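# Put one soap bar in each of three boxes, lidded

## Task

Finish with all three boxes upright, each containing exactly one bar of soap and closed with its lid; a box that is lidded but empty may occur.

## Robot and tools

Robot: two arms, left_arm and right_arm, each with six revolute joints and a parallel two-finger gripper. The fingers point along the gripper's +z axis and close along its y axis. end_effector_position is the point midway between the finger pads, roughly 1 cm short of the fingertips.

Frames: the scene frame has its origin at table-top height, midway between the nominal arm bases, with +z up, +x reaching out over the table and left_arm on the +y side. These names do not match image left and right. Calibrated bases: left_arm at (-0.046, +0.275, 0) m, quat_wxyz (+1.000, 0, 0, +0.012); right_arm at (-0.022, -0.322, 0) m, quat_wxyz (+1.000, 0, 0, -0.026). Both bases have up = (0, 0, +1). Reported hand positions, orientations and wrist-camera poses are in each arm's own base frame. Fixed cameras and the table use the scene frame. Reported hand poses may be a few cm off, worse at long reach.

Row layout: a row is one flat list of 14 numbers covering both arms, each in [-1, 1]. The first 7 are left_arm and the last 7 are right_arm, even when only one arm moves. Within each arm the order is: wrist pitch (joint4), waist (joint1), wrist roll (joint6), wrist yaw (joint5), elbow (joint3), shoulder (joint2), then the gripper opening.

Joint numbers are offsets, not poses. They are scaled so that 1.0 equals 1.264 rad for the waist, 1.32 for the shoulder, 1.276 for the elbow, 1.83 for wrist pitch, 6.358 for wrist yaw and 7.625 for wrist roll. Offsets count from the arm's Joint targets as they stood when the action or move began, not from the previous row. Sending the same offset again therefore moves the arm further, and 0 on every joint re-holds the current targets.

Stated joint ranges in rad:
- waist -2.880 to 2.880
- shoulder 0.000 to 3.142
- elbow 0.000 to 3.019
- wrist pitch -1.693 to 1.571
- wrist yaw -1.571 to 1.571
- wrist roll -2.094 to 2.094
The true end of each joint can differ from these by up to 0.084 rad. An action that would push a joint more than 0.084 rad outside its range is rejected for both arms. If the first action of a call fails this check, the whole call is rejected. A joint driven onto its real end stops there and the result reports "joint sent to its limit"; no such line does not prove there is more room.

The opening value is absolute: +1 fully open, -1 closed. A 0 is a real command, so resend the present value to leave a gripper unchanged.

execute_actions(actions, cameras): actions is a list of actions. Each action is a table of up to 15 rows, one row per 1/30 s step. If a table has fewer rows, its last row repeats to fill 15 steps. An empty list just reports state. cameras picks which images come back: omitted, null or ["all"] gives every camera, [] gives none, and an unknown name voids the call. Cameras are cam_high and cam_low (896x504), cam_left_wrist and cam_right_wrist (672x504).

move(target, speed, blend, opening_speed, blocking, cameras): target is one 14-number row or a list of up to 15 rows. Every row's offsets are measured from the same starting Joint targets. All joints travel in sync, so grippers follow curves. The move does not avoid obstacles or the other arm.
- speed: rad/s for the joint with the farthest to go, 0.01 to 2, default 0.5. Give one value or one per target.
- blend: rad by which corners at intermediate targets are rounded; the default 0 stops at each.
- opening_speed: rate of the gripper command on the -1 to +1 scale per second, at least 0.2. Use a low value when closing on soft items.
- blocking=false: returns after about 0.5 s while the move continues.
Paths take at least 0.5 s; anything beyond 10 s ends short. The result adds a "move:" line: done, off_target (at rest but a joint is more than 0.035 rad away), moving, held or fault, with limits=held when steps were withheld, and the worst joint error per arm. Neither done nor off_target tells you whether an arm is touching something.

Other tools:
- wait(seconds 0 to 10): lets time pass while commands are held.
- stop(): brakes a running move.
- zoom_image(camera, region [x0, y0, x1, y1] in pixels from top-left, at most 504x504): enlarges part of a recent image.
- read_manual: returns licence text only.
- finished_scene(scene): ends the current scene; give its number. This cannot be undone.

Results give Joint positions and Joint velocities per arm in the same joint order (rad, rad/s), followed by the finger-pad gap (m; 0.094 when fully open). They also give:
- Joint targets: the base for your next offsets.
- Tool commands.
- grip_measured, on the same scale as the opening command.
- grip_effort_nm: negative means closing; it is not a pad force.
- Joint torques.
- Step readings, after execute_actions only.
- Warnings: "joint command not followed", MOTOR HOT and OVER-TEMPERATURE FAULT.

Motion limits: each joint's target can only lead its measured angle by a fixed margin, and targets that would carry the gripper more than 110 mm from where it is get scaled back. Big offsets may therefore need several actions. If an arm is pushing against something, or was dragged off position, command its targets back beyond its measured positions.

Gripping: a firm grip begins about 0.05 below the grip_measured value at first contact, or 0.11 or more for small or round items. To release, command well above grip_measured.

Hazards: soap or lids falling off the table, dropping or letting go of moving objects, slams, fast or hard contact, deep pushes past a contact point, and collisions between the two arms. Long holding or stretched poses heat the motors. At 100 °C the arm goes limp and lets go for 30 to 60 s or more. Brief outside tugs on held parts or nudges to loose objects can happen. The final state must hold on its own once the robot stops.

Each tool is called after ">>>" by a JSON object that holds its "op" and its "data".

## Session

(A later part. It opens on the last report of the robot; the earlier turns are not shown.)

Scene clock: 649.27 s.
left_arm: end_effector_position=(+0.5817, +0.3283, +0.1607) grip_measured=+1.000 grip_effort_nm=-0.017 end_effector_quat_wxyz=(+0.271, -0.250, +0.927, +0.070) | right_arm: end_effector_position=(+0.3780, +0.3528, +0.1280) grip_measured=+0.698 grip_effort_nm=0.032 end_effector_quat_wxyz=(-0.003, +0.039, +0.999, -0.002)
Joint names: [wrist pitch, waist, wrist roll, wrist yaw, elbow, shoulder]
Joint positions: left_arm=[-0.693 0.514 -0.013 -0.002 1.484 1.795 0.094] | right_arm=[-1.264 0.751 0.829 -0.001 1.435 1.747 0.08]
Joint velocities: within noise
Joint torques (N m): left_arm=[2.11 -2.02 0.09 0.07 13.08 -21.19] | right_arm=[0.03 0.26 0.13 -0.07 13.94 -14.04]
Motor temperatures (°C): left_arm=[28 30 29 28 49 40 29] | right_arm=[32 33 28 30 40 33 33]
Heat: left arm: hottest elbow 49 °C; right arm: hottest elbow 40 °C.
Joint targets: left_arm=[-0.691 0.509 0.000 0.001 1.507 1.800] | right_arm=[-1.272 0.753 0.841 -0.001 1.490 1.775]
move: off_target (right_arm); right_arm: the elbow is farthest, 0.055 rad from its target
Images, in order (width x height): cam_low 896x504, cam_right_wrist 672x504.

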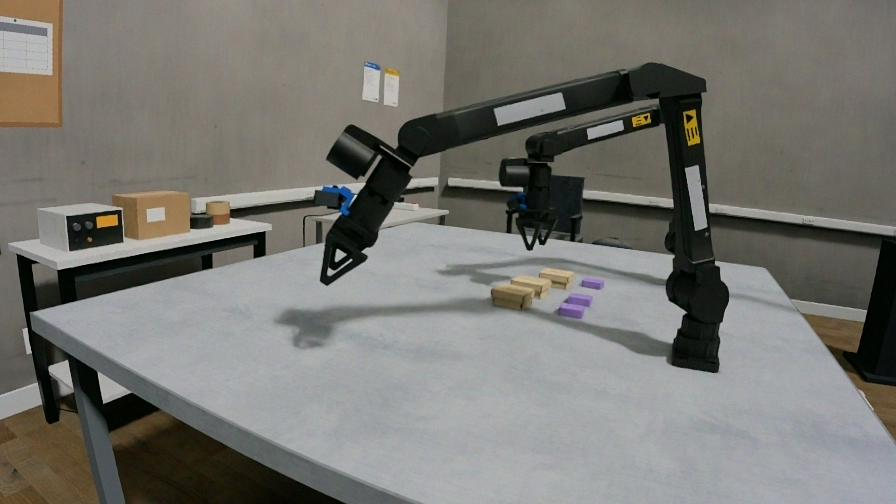

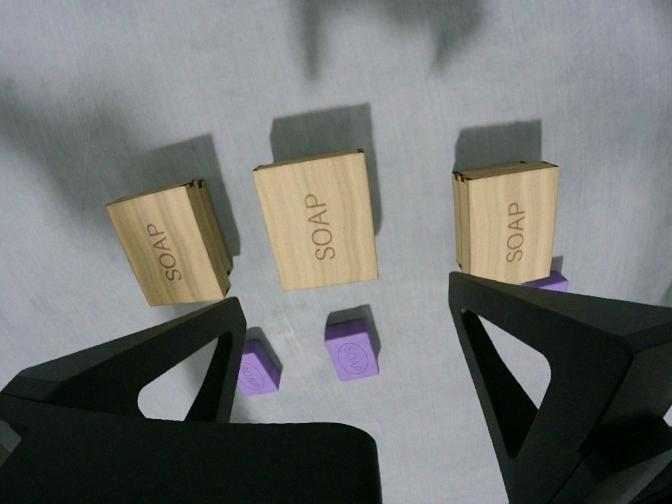

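>>> {"op": "move", "data": {"target": [[0,0,0,0,0,0,1,0.0607,0.0063,-0.0031,0,-0.0603,0.0538,0.7],[0,0,0,0,0,0,1,0.1169,0.0063,-0.0031,0,-0.1019,0.0917,0.7]], "speed": [0.4,0.12], "cameras": ["cam_right_wrist","cam_low"]}}

>>> {"op": "zoom_image", "data": {"camera": "cam_low", "region": [500, 258, 560, 303]}}

Scene clock: 676.27 s.
left_arm: end_effector_position=(+0.5817, +0.3283, +0.1607) grip_measured=+1.000 grip_effort_nm=-0.012 end_effector_quat_wxyz=(+0.271, -0.250, +0.927, +0.070) | right_arm: end_effector_position=(+0.3906, +0.3668, +0.0439) grip_measured=+0.698 grip_effort_nm=0.037 end_effector_quat_wxyz=(+0.002, +0.037, +0.999, +0.003)
Joint names: [wrist pitch, waist, wrist roll, wrist yaw, elbow, shoulder]
Joint positions: left_arm=[-0.693 0.514 -0.013 -0.002 1.484 1.795 0.094] | right_arm=[-1.067 0.754 0.828 -0.001 1.373 1.871 0.08]
Joint velocities: within noise
Joint torques (N m): left_arm=[2.1 -2.02 0.09 0.08 13.09 -21.25] | right_arm=[0.68 0.73 -0.09 -0.08 7.49 -15.09]
Motor temperatures (°C): left_arm=[28 30 29 28 49 40 29] | right_arm=[31 33 28 30 43 34 32]
Heat: left arm: hottest elbow 49 °C; right arm: hottest elbow 43 °C.
Joint targets: left_arm=[-0.691 0.509 0.000 0.001 1.507 1.800] | right_arm=[-1.058 0.761 0.817 -0.001 1.360 1.896]
move: done
Images, in order (width x height): cam_low 896x504, cam_right_wrist 672x504.

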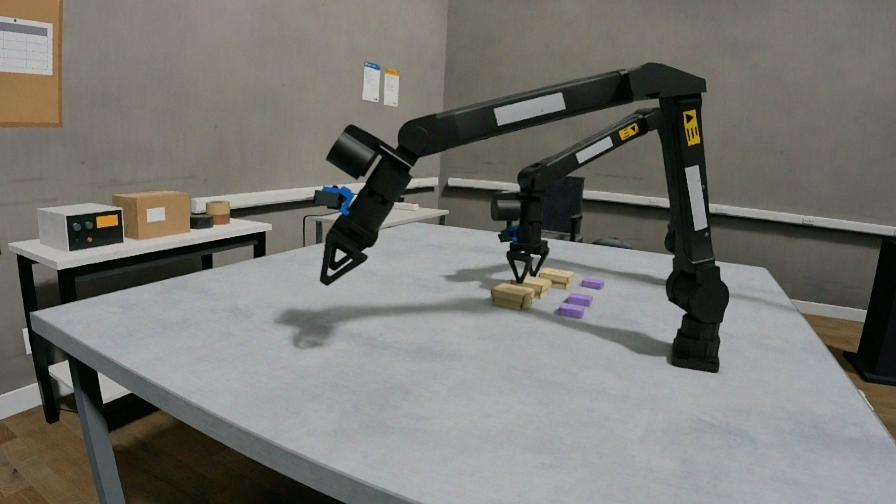

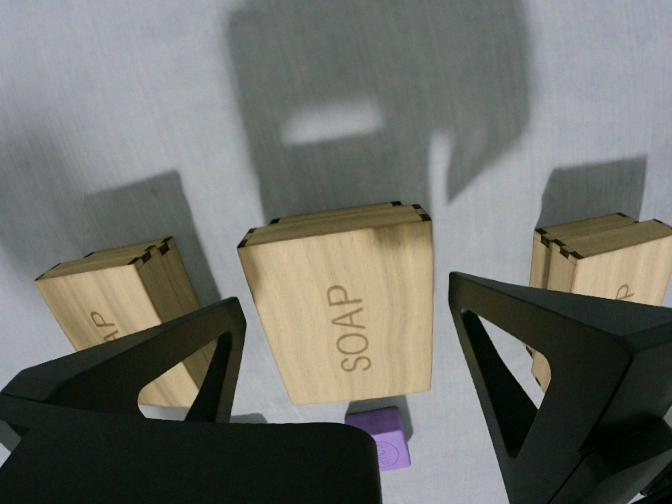

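Scaled by 8.400 from the camera's 896x504 image, which has a finer 1280x720 frame.

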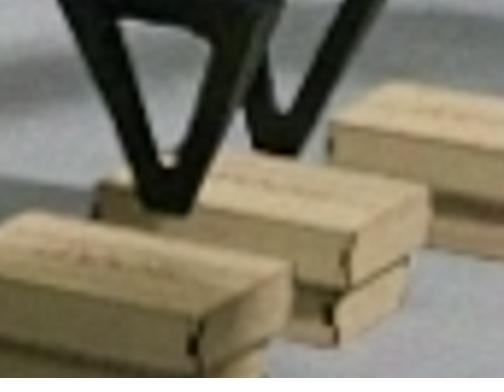

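>>> {"op": "move", "data": {"target": [[0,0,0,0,0,0,1,0,0,0,0,0,0,0.12],[0,0,0,0,0,0,1,-0.0071,0,0,0,0.0502,-0.0205,0.12],[0,0,0,0,0,0,1,-0.0451,0,0,0,0.0752,-0.0489,0.12],[0,0,0,0,0,0,1,-0.1087,0,0,0,0.1176,-0.0962,0.12]], "speed": [0.2,0.15,0.1,0.2], "opening_speed": 0.3, "cameras": ["cam_right_wrist","cam_low"]}}

>>> {"op": "zoom_image", "data": {"camera": "cam_low", "region": [480, 230, 600, 330]}}

>>> {"op": "zoom_image", "data": {"camera": "cam_right_wrist", "region": [220, 100, 470, 310]}}

Scene clock: 715.10 s.
left_arm: end_effector_position=(+0.5817, +0.3283, +0.1607) grip_measured=+1.000 grip_effort_nm=-0.002 end_effector_quat_wxyz=(+0.271, -0.250, +0.927, +0.070) | right_arm: end_effector_position=(+0.3850, +0.3616, +0.1203) grip_measured=+0.312 grip_effort_nm=-1.072 end_effector_quat_wxyz=(-0.001, +0.037, +0.999, +0.000)
Joint names: [wrist pitch, waist, wrist roll, wrist yaw, elbow, shoulder]
Joint positions: left_arm=[-0.693 0.514 -0.013 -0.002 1.484 1.795 0.094] | right_arm=[-1.249 0.754 0.828 -0.001 1.455 1.778 0.062]
Joint velocities: within noise
Joint torques (N m): left_arm=[2.1 -1.96 0.08 0.07 13.08 -21.25] | right_arm=[0.13 0.73 -0.09 -0.08 13.89 -17.2]
Motor temperatures (°C): left_arm=[28 30 29 28 49 40 29] | right_arm=[31 33 28 30 42 33 31]
Heat: left arm: hottest elbow 49 °C; right arm: hottest elbow 42 °C.
Joint targets: left_arm=[-0.691 0.509 0.000 0.001 1.507 1.800] | right_arm=[-1.257 0.761 0.817 -0.001 1.510 1.769]
move: off_target (right_arm); right_arm: the elbow is farthest, 0.055 rad from its target
Images, in order (width x height): cam_low 896x504, cam_right_wrist 672x504.

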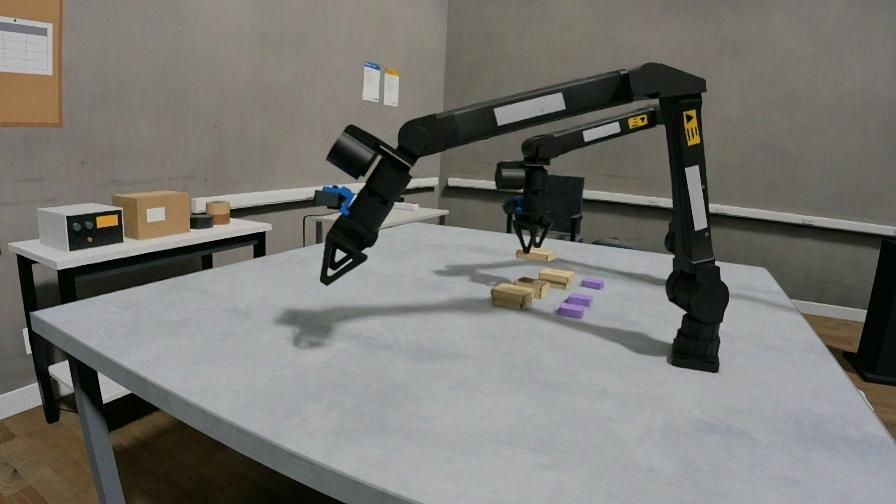

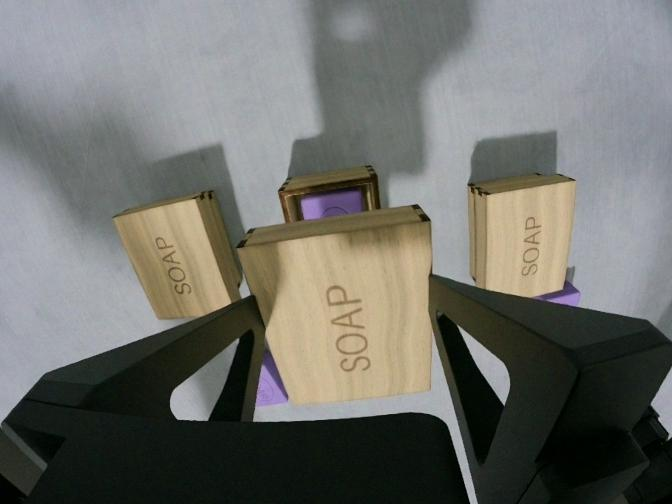

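Scaled by 4.200 from the camera's 896x504 image, which has a finer 1280x720 frame.

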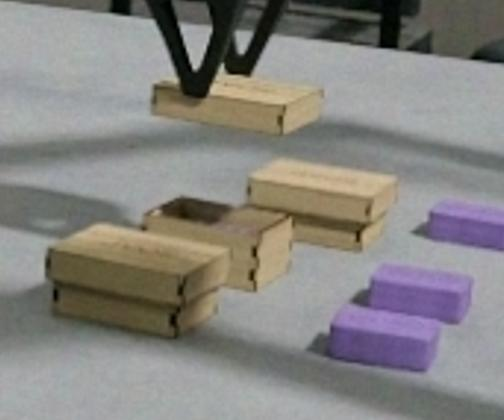

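Scaled by 2.016 from the camera's 672x504 image, which has a finer 960x720 frame.

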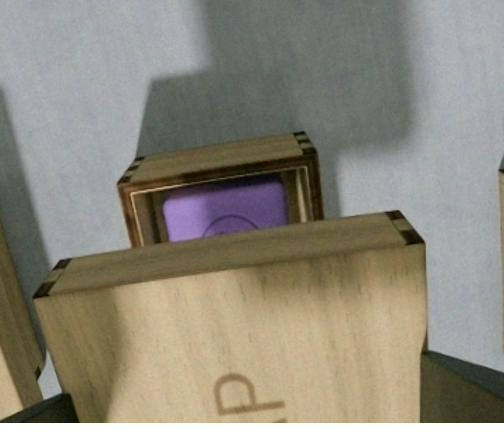

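>>> {"op": "move", "data": {"target": [[0,0,0,0,0,0,1,0.0721,0,0,0,-0.098,0.0644,0.12],[0,0,0,0,0,0,1,0.1101,0,0,0,-0.123,0.0927,0.12]], "speed": [0.25,0.05], "cameras": ["cam_right_wrist","cam_low"]}}

>>> {"op": "zoom_image", "data": {"camera": "cam_low", "region": [500, 258, 560, 303]}}

>>> {"op": "zoom_image", "data": {"camera": "cam_right_wrist", "region": [220, 160, 470, 330]}}

Scene clock: 747.13 s.
left_arm: end_effector_position=(+0.5817, +0.3283, +0.1607) grip_measured=+1.000 grip_effort_nm=-0.012 end_effector_quat_wxyz=(+0.271, -0.250, +0.927, +0.070) | right_arm: end_effector_position=(+0.3893, +0.3657, +0.0448) grip_measured=+0.312 grip_effort_nm=-1.077 end_effector_quat_wxyz=(+0.002, +0.037, +0.999, +0.003)
Joint names: [wrist pitch, waist, wrist roll, wrist yaw, elbow, shoulder]
Joint positions: left_arm=[-0.693 0.514 -0.013 -0.002 1.484 1.795 0.094] | right_arm=[-1.064 0.754 0.828 -0.001 1.367 1.865 0.062]
Joint velocities: within noise
Joint torques (N m): left_arm=[2.1 -1.96 0.09 0.07 13.08 -21.19] | right_arm=[0.68 0.73 -0.09 -0.07 7.46 -15.09]
Motor temperatures (°C): left_arm=[28 30 29 28 50 40 29] | right_arm=[31 33 28 30 50 33 32]
Heat: left arm: hottest elbow 50 °C; right arm: hottest elbow 50 °C.
Joint targets: left_arm=[-0.691 0.509 0.000 0.001 1.507 1.800] | right_arm=[-1.055 0.761 0.817 -0.001 1.353 1.892]
move: done
Images, in order (width x height): cam_low 896x504, cam_right_wrist 672x504.

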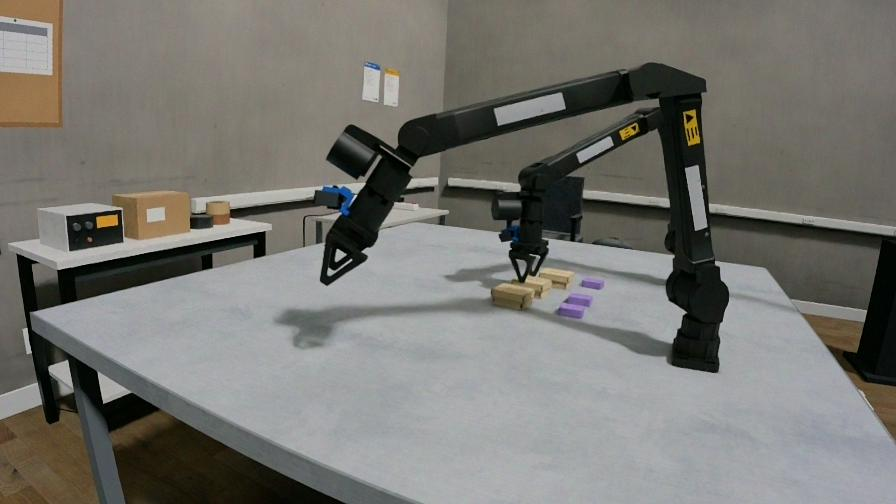

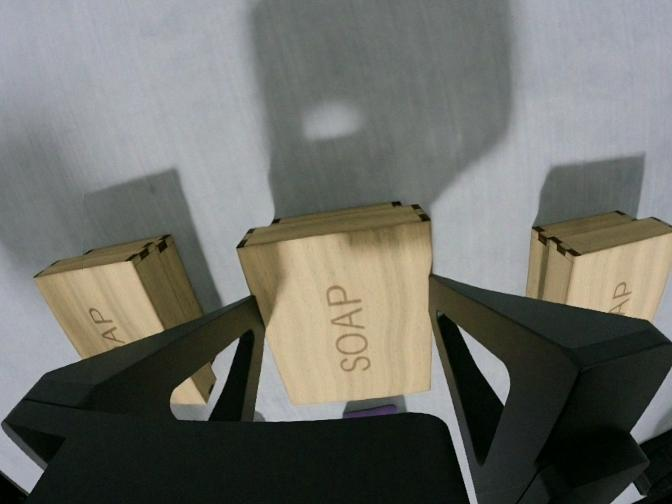

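Scaled by 8.400 from the camera's 896x504 image, which has a finer 1280x720 frame.

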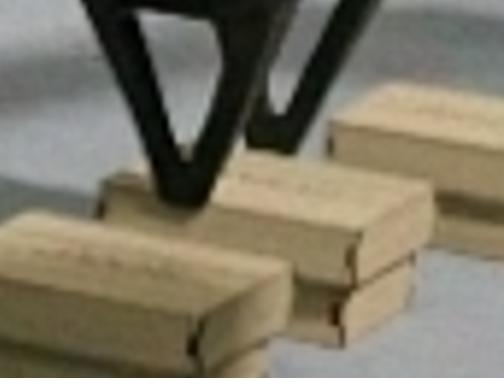

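Scaled by 2.016 from the camera's 672x504 image, which has a finer 960x720 frame.

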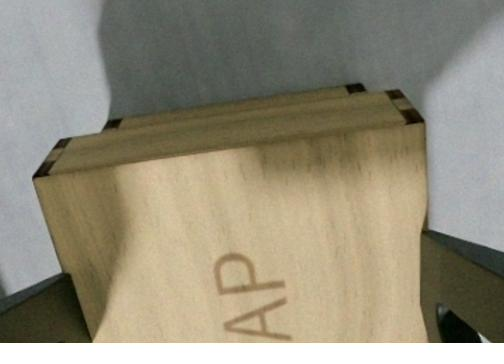

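>>> {"op": "move", "data": {"target": [[0,0,0,0,0,0,1,0,0,0,0,0,0,0.7],[0,0,0,0,0,0,1,-0.0639,0,0,0,0.0878,-0.0629,0.7],[0,0,0,0,0,0,1,-0.165,0.089,0.0135,0,0.3636,0.0818,0.7]], "speed": [0.3,0.15,0.5], "opening_speed": 0.8, "cameras": ["cam_right_wrist","cam_low"]}}

>>> {"op": "zoom_image", "data": {"camera": "cam_low", "region": [480, 240, 600, 330]}}

Scene clock: 774.73 s.
left_arm: end_effector_position=(+0.5817, +0.3283, +0.1607) grip_measured=+1.000 grip_effort_nm=-0.007 end_effector_quat_wxyz=(+0.271, -0.250, +0.927, +0.070) | right_arm: end_effector_position=(+0.3905, +0.4648, +0.1252) grip_measured=+0.698 grip_effort_nm=0.037 end_effector_quat_wxyz=(+0.001, +0.018, +1.000, +0.003)
Joint names: [wrist pitch, waist, wrist roll, wrist yaw, elbow, shoulder]
Joint positions: left_arm=[-0.693 0.514 -0.013 -0.002 1.484 1.795 0.094] | right_arm=[-1.35 0.872 0.908 -0.001 1.758 1.972 0.08]
Joint velocities: within noise
Joint torques (N m): left_arm=[2.1 -2.02 0.09 0.07 13.08 -21.25] | right_arm=[0.1 0.26 0.11 -0.07 14.54 -17.73]
Motor temperatures (°C): left_arm=[28 29 29 28 50 40 29] | right_arm=[31 33 28 30 45 35 32]
Heat: left arm: hottest elbow 50 °C; right arm: hottest elbow 45 °C.
Joint targets: left_arm=[-0.691 0.509 0.000 0.001 1.507 1.800] | right_arm=[-1.357 0.874 0.920 -0.001 1.817 1.999]
move: off_target (right_arm); right_arm: the elbow is farthest, 0.059 rad from its target
Images, in order (width x height): cam_low 896x504, cam_right_wrist 672x504.

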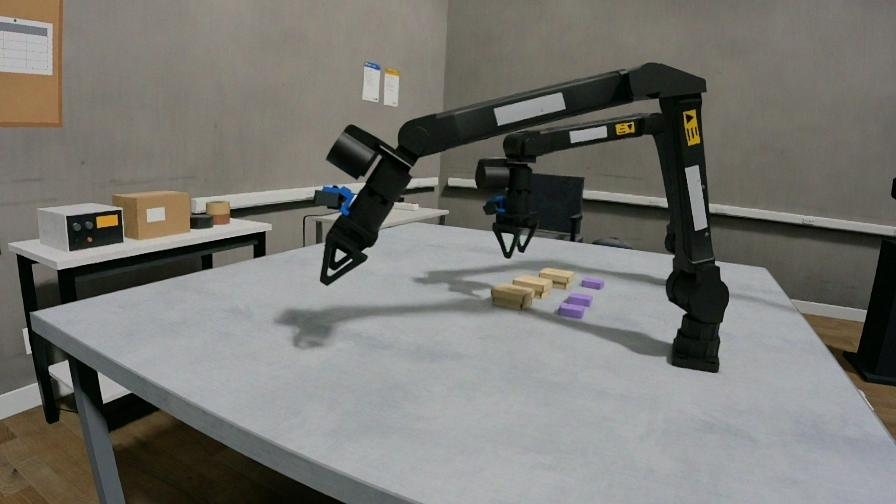

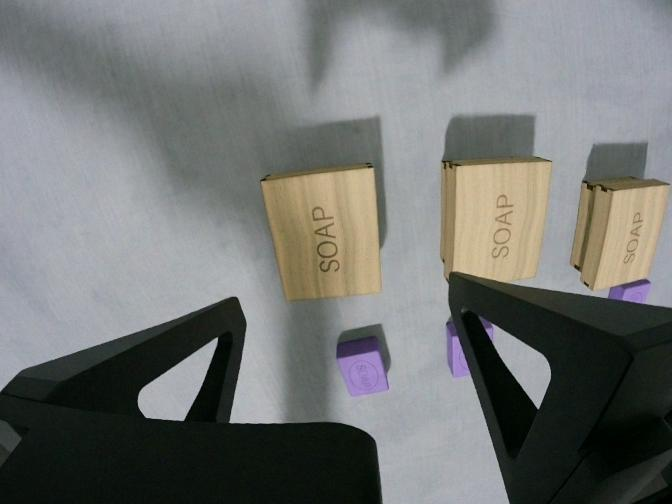

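Scaled by 4.200 from the camera's 896x504 image, which has a finer 1280x720 frame.

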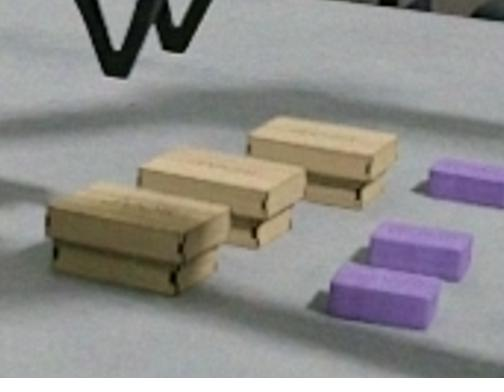

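>>> {"op": "move", "data": {"target": [[0,0,0,0,0,0,1,0.0514,0.0127,0.0017,0,-0.0705,0.0462,0.7],[0,0,0,0,0,0,1,0.0962,0.0127,0.0017,0,-0.1082,0.0727,0.7]], "speed": [0.3,0.12], "cameras": ["cam_right_wrist"]}}

Scene clock: 822.20 s.
left_arm: end_effector_position=(+0.5817, +0.3283, +0.1607) grip_measured=+1.000 grip_effort_nm=0.002 end_effector_quat_wxyz=(+0.271, -0.250, +0.927, +0.070) | right_arm: end_effector_position=(+0.3928, +0.4778, +0.0451) grip_measured=+0.698 grip_effort_nm=0.037 end_effector_quat_wxyz=(+0.001, +0.019, +1.000, +0.002)
Joint names: [wrist pitch, waist, wrist roll, wrist yaw, elbow, shoulder]
Joint positions: left_arm=[-0.693 0.514 -0.013 -0.002 1.484 1.795 0.094] | right_arm=[-1.19 0.883 0.922 -0.001 1.692 2.067 0.08]
Joint velocities: within noise
Joint torques (N m): left_arm=[2.11 -2.02 0.09 0.07 13.09 -21.25] | right_arm=[0.58 0.73 0.12 -0.07 8.05 -18.61]
Motor temperatures (°C): left_arm=[28 29 29 28 50 41 29] | right_arm=[31 33 28 30 55 36 31]
Heat: left arm: hottest elbow 50 °C; right arm: hottest elbow 55 °C.
Joint targets: left_arm=[-0.691 0.509 0.000 0.001 1.507 1.800] | right_arm=[-1.181 0.890 0.933 -0.001 1.679 2.095]
move: done
Images, in order (width x height): cam_right_wrist 672x504.

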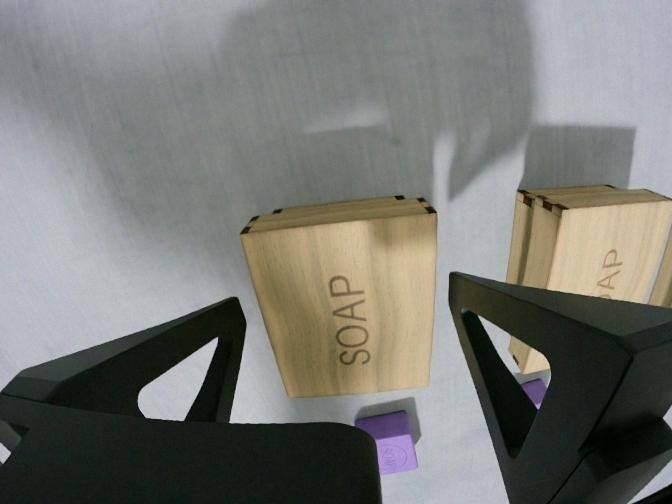

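>>> {"op": "move", "data": {"target": [[0,0,0,0,0,0,1,0,0,0,0,0,0,0.12],[0,0,0,0,0,0,1,-0.0071,0,0,0,0.0502,-0.0205,0.12],[0,0,0,0,0,0,1,-0.0418,0,0,0,0.0764,-0.0432,0.12],[0,0,0,0,0,0,1,-0.1235,0,0,0,0.1379,-0.097,0.12]], "speed": [0.2,0.15,0.1,0.2], "opening_speed": 0.3, "cameras": ["cam_right_wrist","cam_low"]}}

>>> {"op": "zoom_image", "data": {"camera": "cam_low", "region": [480, 230, 600, 330]}}

>>> {"op": "zoom_image", "data": {"camera": "cam_right_wrist", "region": [220, 100, 470, 310]}}

Scene clock: 836.80 s.
left_arm: end_effector_position=(+0.5817, +0.3283, +0.1607) grip_measured=+1.000 grip_effort_nm=-0.007 end_effector_quat_wxyz=(+0.271, -0.250, +0.927, +0.070) | right_arm: end_effector_position=(+0.3859, +0.4694, +0.1373) grip_measured=+0.282 grip_effort_nm=-1.072 end_effector_quat_wxyz=(-0.003, +0.020, +1.000, -0.003)
Joint names: [wrist pitch, waist, wrist roll, wrist yaw, elbow, shoulder]
Joint positions: left_arm=[-0.693 0.514 -0.013 -0.002 1.484 1.795 0.094] | right_arm=[-1.4 0.883 0.922 -0.001 1.798 1.977 0.06]
Joint velocities: within noise
Joint torques (N m): left_arm=[2.11 -1.96 0.09 0.07 13.08 -21.19] | right_arm=[0.06 0.73 0.12 -0.07 14.45 -21.01]
Motor temperatures (°C): left_arm=[28 29 29 28 50 41 29] | right_arm=[31 33 28 30 50 35 31]
Heat: left arm: hottest elbow 50 °C; right arm: hottest elbow 50 °C.
Joint targets: left_arm=[-0.691 0.509 0.000 0.001 1.507 1.800] | right_arm=[-1.408 0.890 0.933 -0.001 1.855 1.967]
move: off_target (right_arm); right_arm: the elbow is farthest, 0.057 rad from its target
Images, in order (width x height): cam_low 896x504, cam_right_wrist 672x504.

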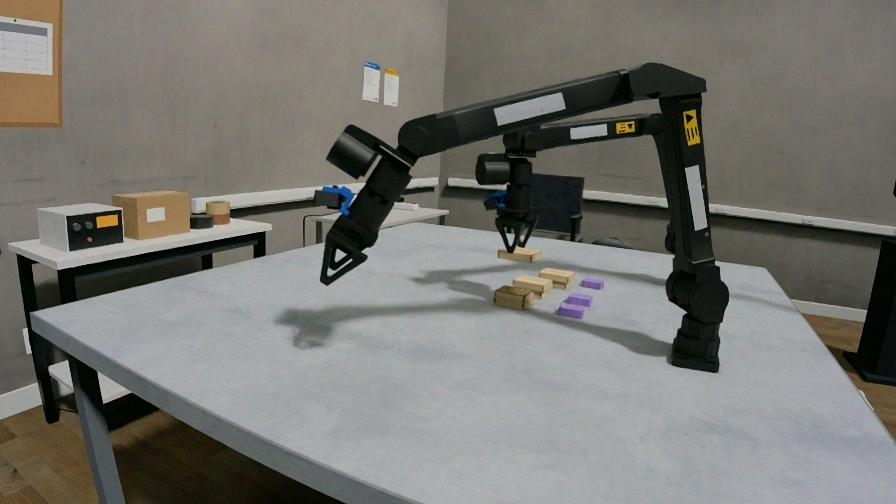

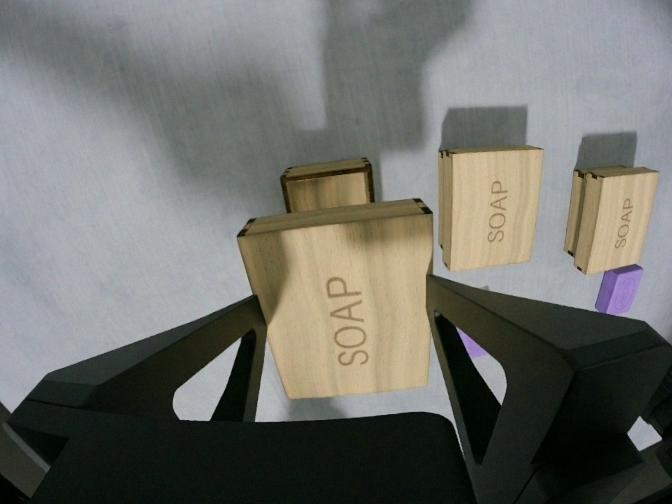

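Scaled by 4.200 from the camera's 896x504 image, which has a finer 1280x720 frame.

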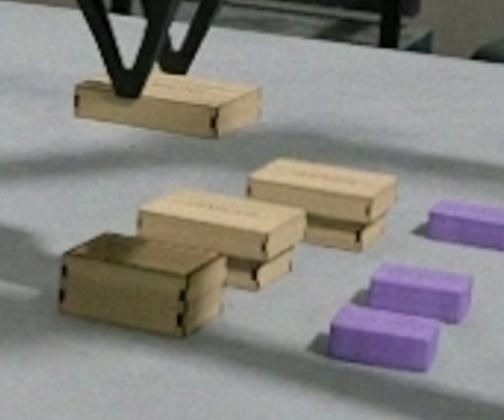

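Scaled by 2.016 from the camera's 672x504 image, which has a finer 960x720 frame.

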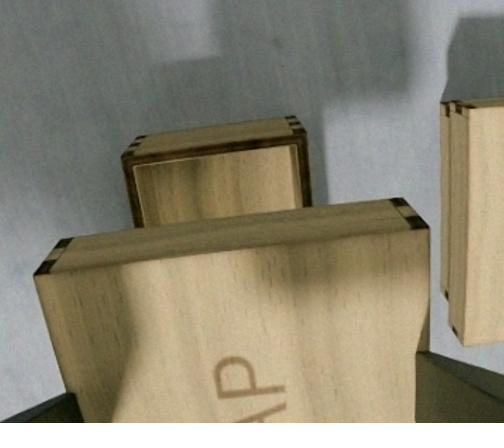

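>>> {"op": "move", "data": {"target": [[0,0,0,0,0,0,1,-0.040,-0.150,-0.0247,0,0.157,0.125,0.12],[0,0,0,0,0,0,1,0.0716,-0.150,-0.0247,0,0.0188,0.1765,0.12],[0,0,0,0,0,0,1,0.101,-0.150,-0.0247,0,-0.0047,0.1944,0.12]], "speed": [0.4,0.3,0.06], "cameras": ["cam_high","cam_right_wrist"]}}

Scene clock: 943.00 s.
left_arm: end_effector_position=(+0.5817, +0.3283, +0.1607) grip_measured=+1.000 grip_effort_nm=-0.007 end_effector_quat_wxyz=(+0.271, -0.250, +0.927, +0.070) | right_arm: end_effector_position=(+0.5077, +0.4240, +0.0297) grip_measured=+0.282 grip_effort_nm=-1.077 end_effector_quat_wxyz=(+0.004, +0.030, +1.000, +0.003)
Joint names: [wrist pitch, waist, wrist roll, wrist yaw, elbow, shoulder]
Joint positions: left_arm=[-0.693 0.514 -0.013 -0.002 1.484 1.795 0.094] | right_arm=[-1.231 0.696 0.756 0 1.863 2.192 0.06]
Joint velocities: within noise
Joint torques (N m): left_arm=[2.11 -2.02 0.09 0.07 13.09 -21.25] | right_arm=[0.64 0.38 -0.09 -0.14 8.09 -19.6]
Motor temperatures (°C): left_arm=[28 29 29 28 51 41 29] | right_arm=[31 33 28 30 56 39 32]
Heat: left arm: hottest elbow 51 °C; right arm: hottest elbow 56 °C.
Joint targets: left_arm=[-0.691 0.509 0.000 0.001 1.507 1.800] | right_arm=[-1.223 0.700 0.745 0.000 1.849 2.224]
move: done
Images, in order (width x height): cam_high 896x504, cam_right_wrist 672x504.

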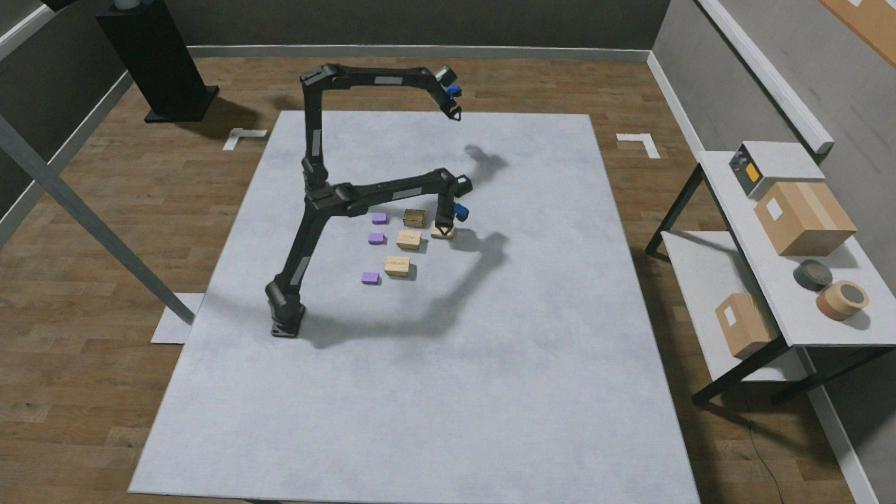

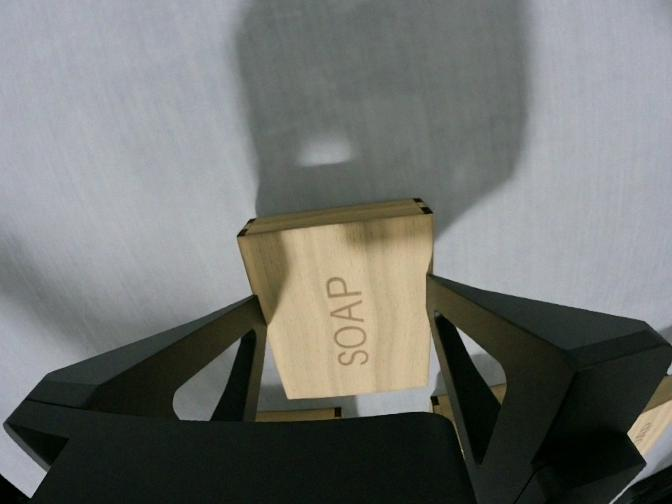

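>>> {"op": "move", "data": {"target": [0,0,0,0,0,0,1,0.0082,0,0,0,0,0.0114,0.12], "speed": 0.05, "cameras": ["cam_low"]}}

>>> {"op": "zoom_image", "data": {"camera": "cam_low", "region": [400, 200, 640, 340]}}

Scene clock: 957.50 s.
left_arm: end_effector_position=(+0.5817, +0.3283, +0.1607) grip_measured=+1.000 grip_effort_nm=-0.007 end_effector_quat_wxyz=(+0.271, -0.250, +0.927, +0.070) | right_arm: end_effector_position=(+0.5091, +0.4252, +0.0251) grip_measured=+0.282 grip_effort_nm=-1.082 end_effector_quat_wxyz=(+0.005, +0.030, +1.000, +0.005)
Joint names: [wrist pitch, waist, wrist roll, wrist yaw, elbow, shoulder]
Joint positions: left_arm=[-0.693 0.514 -0.013 -0.002 1.484 1.795 0.094] | right_arm=[-1.221 0.696 0.756 0 1.863 2.199 0.06]
Joint velocities: within noise
Joint torques (N m): left_arm=[2.13 -2.02 0.09 0.07 13.09 -21.25] | right_arm=[0.87 0.44 -0.09 -0.14 8.09 -19.25]
Motor temperatures (°C): left_arm=[28 29 29 28 51 41 29] | right_arm=[31 33 28 30 52 40 33]
Heat: left arm: hottest elbow 51 °C; right arm: hottest elbow 52 °C.
Joint targets: left_arm=[-0.691 0.509 0.000 0.001 1.507 1.800] | right_arm=[-1.208 0.700 0.745 0.000 1.849 2.239]
move: off_target (right_arm); right_arm: the shoulder is farthest, 0.040 rad from its target
Images, in order (width x height): cam_low 896x504.

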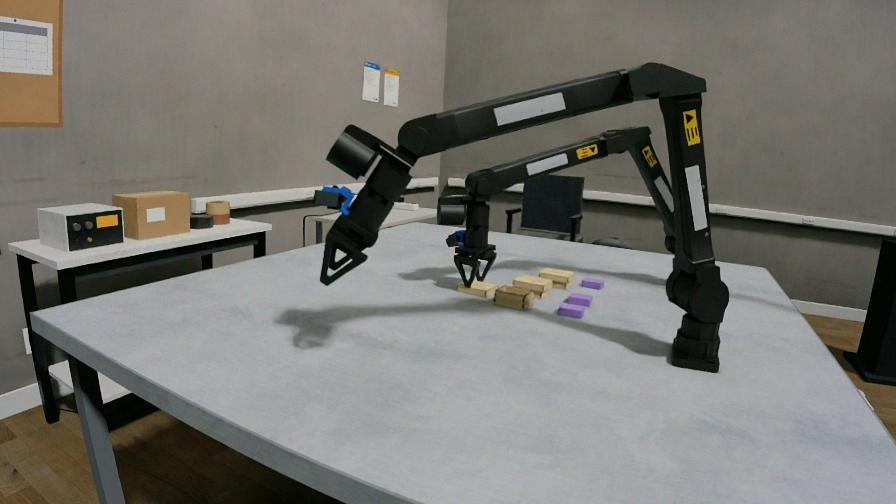

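Scaled by 2.100 from the camera's 896x504 image, which has a finer 1280x720 frame.

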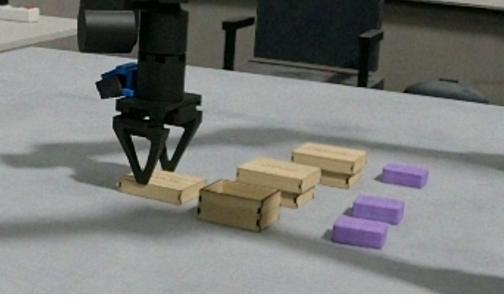

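>>> {"op": "move", "data": {"target": [0,0,0,0,0,0,1,0,0,0,0,0,0,0.7], "opening_speed": 0.5, "cameras": []}}

>>> {"op": "move", "data": {"target": [[0,0,0,0,0,0,1,-0.1295,0,0,0,0.150,-0.075,0.7],[0,0,0,0,0,0,1,-0.0284,0.3006,-0.1567,0,-0.297,-0.340,1.0]], "speed": [0.2,0.7], "cameras": ["cam_right_wrist"]}}

Scene clock: 987.73 s.
left_arm: end_effector_position=(+0.5817, +0.3283, +0.1607) grip_measured=+1.000 grip_effort_nm=-0.002 end_effector_quat_wxyz=(+0.271, -0.250, +0.927, +0.070) | right_arm: end_effector_position=(+0.5094, +0.4254, +0.0205) grip_measured=+0.698 grip_effort_nm=0.042 end_effector_quat_wxyz=(+0.004, +0.030, +1.000, +0.004)
Joint names: [wrist pitch, waist, wrist roll, wrist yaw, elbow, shoulder]
Joint positions: left_arm=[-0.693 0.514 -0.013 -0.002 1.484 1.795 0.094] | right_arm=[-1.216 0.696 0.756 0 1.863 2.206 0.08]
Joint velocities: within noise
Joint torques (N m): left_arm=[2.1 -1.96 0.08 0.07 13.09 -21.25] | right_arm=[0.7 0.44 -0.09 -0.13 8.05 -19.78]
Motor temperatures (°C): left_arm=[28 29 29 28 51 41 29] | right_arm=[31 33 28 30 48 38 33]
Heat: left arm: hottest elbow 51 °C; right arm: hottest elbow 48 °C.
Joint targets: left_arm=[-0.691 0.509 0.000 0.001 1.507 1.800] | right_arm=[-1.208 0.700 0.745 0.000 1.849 2.239]
move: done
No camera images: "cameras" was empty.

Scene clock: 992.20 s.
left_arm: end_effector_position=(+0.5817, +0.3283, +0.1607) grip_measured=+1.000 grip_effort_nm=-0.002 end_effector_quat_wxyz=(+0.271, -0.250, +0.927, +0.070) | right_arm: end_effector_position=(+0.2522, +0.4708, +0.1177) grip_measured=+0.998 grip_effort_nm=0.042 end_effector_quat_wxyz=(+0.008, +0.688, -0.725, +0.003)
Joint names: [wrist pitch, waist, wrist roll, wrist yaw, elbow, shoulder]
Joint positions: left_arm=[-0.693 0.514 -0.013 -0.002 1.484 1.795 0.094] | right_arm=[-1.268 1.08 -0.438 0 1.485 1.804 0.094]
Joint velocities: within noise
Joint torques (N m): left_arm=[2.1 -1.96 0.09 0.08 13.08 -21.19] | right_arm=[0.69 0.15 -0.1 -0.22 8.03 -18.14]
Motor temperatures (°C): left_arm=[28 29 29 28 51 41 29] | right_arm=[31 33 28 30 48 38 32]
Heat: left arm: hottest elbow 51 °C; right arm: hottest elbow 48 °C.
Joint targets: left_arm=[-0.691 0.509 0.000 0.001 1.507 1.800] | right_arm=[-1.260 1.081 -0.450 0.000 1.470 1.790]
move: done
Images, in order (width x height): cam_right_wrist 672x504.

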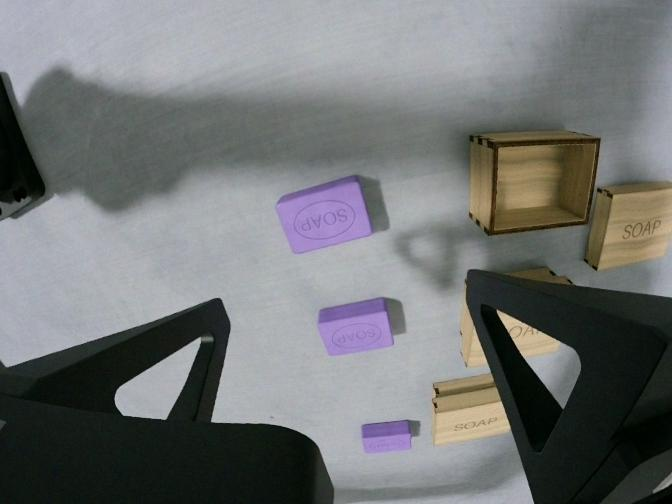

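>>> {"op": "zoom_image", "data": {"camera": "cam_right_wrist", "region": [250, 100, 670, 415]}}

Scaled by 1.200 from the camera's 672x504 image, which has a finer 960x720 frame.

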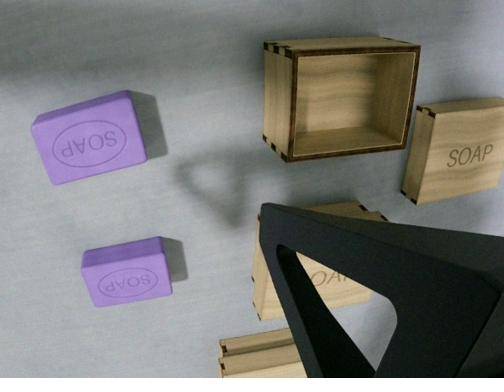

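>>> {"op": "move", "data": {"target": [0,0,0,0,0,0,1,0.0852,0.0206,-0.0181,0,-0.065,0.069,1.0], "speed": 0.3, "cameras": ["cam_right_wrist"]}}

Scene clock: 1063.90 s.
left_arm: end_effector_position=(+0.5817, +0.3283, +0.1607) grip_measured=+1.000 grip_effort_nm=-0.007 end_effector_quat_wxyz=(+0.271, -0.250, +0.927, +0.070) | right_arm: end_effector_position=(+0.2428, +0.4766, +0.0549) grip_measured=+0.998 grip_effort_nm=0.046 end_effector_quat_wxyz=(+0.005, +0.743, -0.669, +0.001)
Joint names: [wrist pitch, waist, wrist roll, wrist yaw, elbow, shoulder]
Joint positions: left_arm=[-0.693 0.514 -0.013 -0.002 1.484 1.795 0.094] | right_arm=[-1.112 1.1 -0.576 0 1.396 1.865 0.094]
Joint velocities: within noise
Joint torques (N m): left_arm=[2.1 -1.96 0.09 0.07 13.07 -21.25] | right_arm=[0.72 0.62 -0.08 -0.23 7.92 -16.21]
Motor temperatures (°C): left_arm=[27 29 29 28 52 41 29] | right_arm=[31 33 28 30 44 39 31]
Heat: left arm: hottest elbow 52 °C; right arm: hottest elbow 44 °C.
Joint targets: left_arm=[-0.691 0.509 0.000 0.001 1.507 1.800] | right_arm=[-1.104 1.107 -0.588 0.000 1.387 1.881]
move: done
Images, in order (width x height): cam_right_wrist 672x504.

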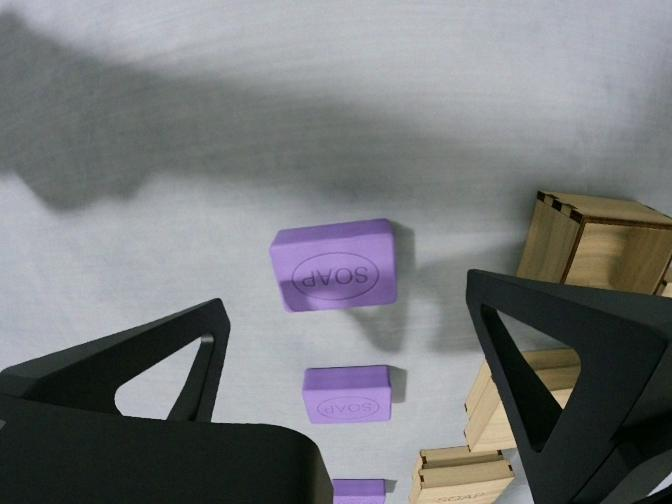

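>>> {"op": "move", "data": {"target": [0,0,0,0,0,0,1,0.0607,0.004,0.0076,0,-0.0549,0.025,1.0], "speed": 0.08, "cameras": ["cam_right_wrist","cam_low"]}}

>>> {"op": "zoom_image", "data": {"camera": "cam_low", "region": [480, 230, 640, 340]}}

Scene clock: 1092.83 s.
left_arm: end_effector_position=(+0.5817, +0.3283, +0.1607) grip_measured=+1.000 grip_effort_nm=-0.012 end_effector_quat_wxyz=(+0.271, -0.250, +0.927, +0.070) | right_arm: end_effector_position=(+0.2399, +0.4745, +0.0218) grip_measured=+0.998 grip_effort_nm=0.032 end_effector_quat_wxyz=(-0.006, +0.733, -0.680, -0.002)
Joint names: [wrist pitch, waist, wrist roll, wrist yaw, elbow, shoulder]
Joint positions: left_arm=[-0.693 0.514 -0.013 -0.002 1.484 1.795 0.094] | right_arm=[-1.001 1.104 -0.542 0 1.331 1.887 0.094]
Joint velocities: within noise
Joint torques (N m): left_arm=[2.1 -2.02 0.08 0.08 13.09 -21.19] | right_arm=[0.65 0.79 0.13 -0.22 7.2 -15.03]
Motor temperatures (°C): left_arm=[27 29 29 28 52 41 29] | right_arm=[31 33 28 30 44 38 31]
Heat: left arm: hottest elbow 52 °C; right arm: hottest elbow 44 °C.
Joint targets: left_arm=[-0.691 0.509 0.000 0.001 1.507 1.800] | right_arm=[-0.992 1.111 -0.530 0.000 1.317 1.914]
move: done
Images, in order (width x height): cam_low 896x504, cam_right_wrist 672x504.

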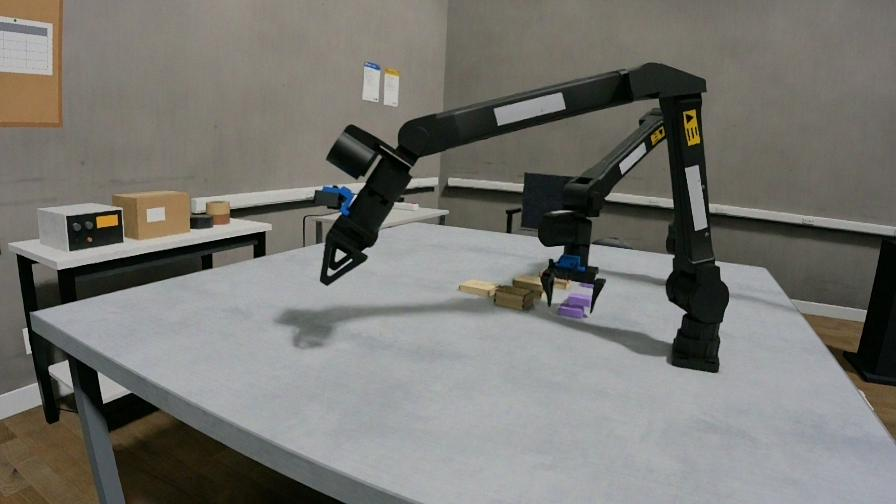

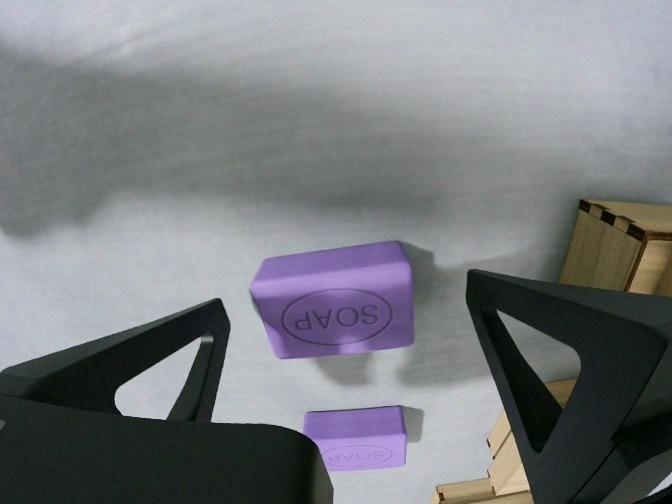

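Scaled by 3.150 from the camera's 896x504 image, which has a finer 1280x720 frame.

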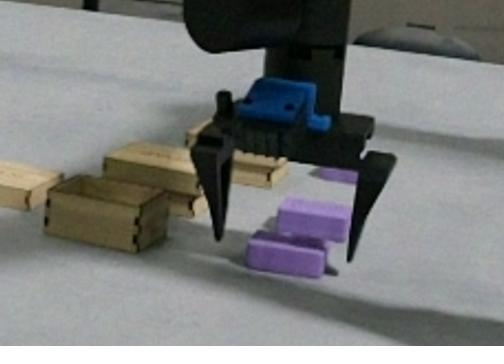

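>>> {"op": "move", "data": {"target": [0,0,0,0,0,0,1,0.0066,0,0,0,0,0.0091,1.0], "speed": 0.05, "cameras": []}}

>>> {"op": "move", "data": {"target": [0,0,0,0,0,0,1,0,0,0,0,0,0,0.05], "opening_speed": 0.25, "cameras": ["cam_right_wrist"]}}

Scene clock: 1102.43 s.
left_arm: end_effector_position=(+0.5817, +0.3283, +0.1607) grip_measured=+1.000 grip_effort_nm=-0.012 end_effector_quat_wxyz=(+0.271, -0.250, +0.927, +0.070) | right_arm: end_effector_position=(+0.2407, +0.4760, +0.0160) grip_measured=+0.998 grip_effort_nm=0.032 end_effector_quat_wxyz=(-0.007, +0.733, -0.680, -0.002)
Joint names: [wrist pitch, waist, wrist roll, wrist yaw, elbow, shoulder]
Joint positions: left_arm=[-0.693 0.514 -0.013 -0.002 1.484 1.795 0.094] | right_arm=[-0.99 1.104 -0.541 0 1.331 1.898 0.094]
Joint velocities: within noise
Joint torques (N m): left_arm=[2.1 -1.96 0.09 0.08 13.08 -21.25] | right_arm=[0.79 0.79 0.12 -0.22 7.13 -14.92]
Motor temperatures (°C): left_arm=[27 29 29 28 52 41 29] | right_arm=[31 33 28 30 44 38 31]
Heat: left arm: hottest elbow 52 °C; right arm: hottest elbow 44 °C.
Joint targets: left_arm=[-0.691 0.509 0.000 0.001 1.507 1.800] | right_arm=[-0.981 1.111 -0.530 0.000 1.317 1.926]
move: done
No camera images: "cameras" was empty.

Scene clock: 1106.43 s.
left_arm: end_effector_position=(+0.5817, +0.3283, +0.1607) grip_measured=+1.000 grip_effort_nm=-0.007 end_effector_quat_wxyz=(+0.271, -0.250, +0.927, +0.070) | right_arm: end_effector_position=(+0.2407, +0.4761, +0.0160) grip_measured=+0.162 grip_effort_nm=-1.077 end_effector_quat_wxyz=(-0.007, +0.733, -0.680, -0.002)
Joint names: [wrist pitch, waist, wrist roll, wrist yaw, elbow, shoulder]
Joint positions: left_arm=[-0.693 0.514 -0.013 -0.002 1.484 1.795 0.094] | right_arm=[-0.989 1.104 -0.541 0 1.331 1.898 0.055]
Joint velocities: within noise
Joint torques (N m): left_arm=[2.11 -1.96 0.08 0.07 13.09 -21.19] | right_arm=[0.75 0.79 0.12 -0.23 7.13 -15.15]
Motor temperatures (°C): left_arm=[27 29 29 28 52 41 29] | right_arm=[31 33 28 30 45 37 31]
Heat: left arm: hottest elbow 52 °C; right arm: hottest elbow 45 °C.
Joint targets: left_arm=[-0.691 0.509 0.000 0.001 1.507 1.800] | right_arm=[-0.980 1.111 -0.530 0.000 1.317 1.926]
move: done
Images, in order (width x height): cam_right_wrist 672x504.

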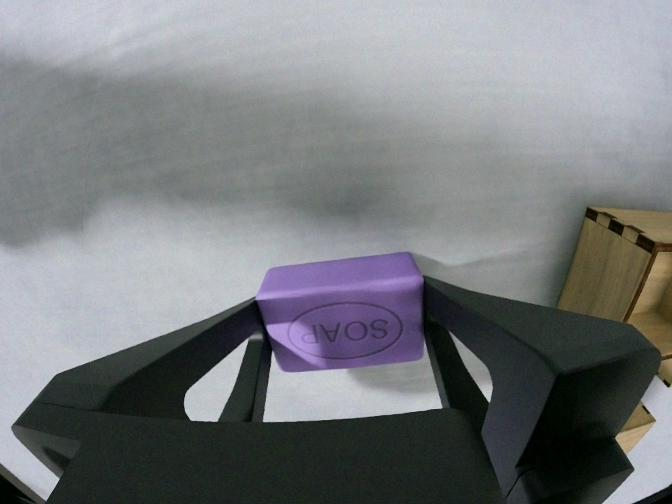

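>>> {"op": "move", "data": {"target": [[0,0,0,0,0,0,1,0,0,0,0,0,0,0.4],[0,0,0,0,0,0,1,-0.041,0,0,0,0,-0.0568,0.4],[0,0,0,0,0,0,1,-0.0055,0,0,0,0,-0.0076,0.4]], "speed": 0.08, "opening_speed": 0.3, "cameras": ["cam_right_wrist"]}}

Scene clock: 1135.30 s.
left_arm: end_effector_position=(+0.5817, +0.3283, +0.1607) grip_measured=+1.000 grip_effort_nm=-0.012 end_effector_quat_wxyz=(+0.271, -0.250, +0.927, +0.070) | right_arm: end_effector_position=(+0.2399, +0.4745, +0.0194) grip_measured=+0.398 grip_effort_nm=0.042 end_effector_quat_wxyz=(-0.005, +0.733, -0.680, -0.001)
Joint names: [wrist pitch, waist, wrist roll, wrist yaw, elbow, shoulder]
Joint positions: left_arm=[-0.693 0.514 -0.013 -0.002 1.484 1.795 0.094] | right_arm=[-0.999 1.104 -0.541 0 1.331 1.892 0.066]
Joint velocities: within noise
Joint torques (N m): left_arm=[2.1 -1.96 0.09 0.07 13.09 -21.19] | right_arm=[0.73 0.85 0.12 -0.22 7.15 -15.21]
Motor temperatures (°C): left_arm=[27 29 29 28 52 41 29] | right_arm=[30 33 28 30 45 36 31]
Heat: left arm: hottest elbow 52 °C; right arm: hottest elbow 45 °C.
Joint targets: left_arm=[-0.691 0.509 0.000 0.001 1.507 1.800] | right_arm=[-0.991 1.111 -0.530 0.000 1.317 1.916]
move: done
Images, in order (width x height): cam_right_wrist 672x504.

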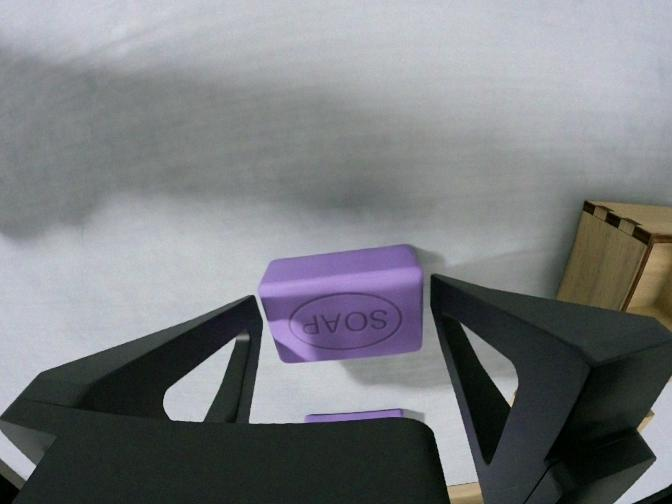

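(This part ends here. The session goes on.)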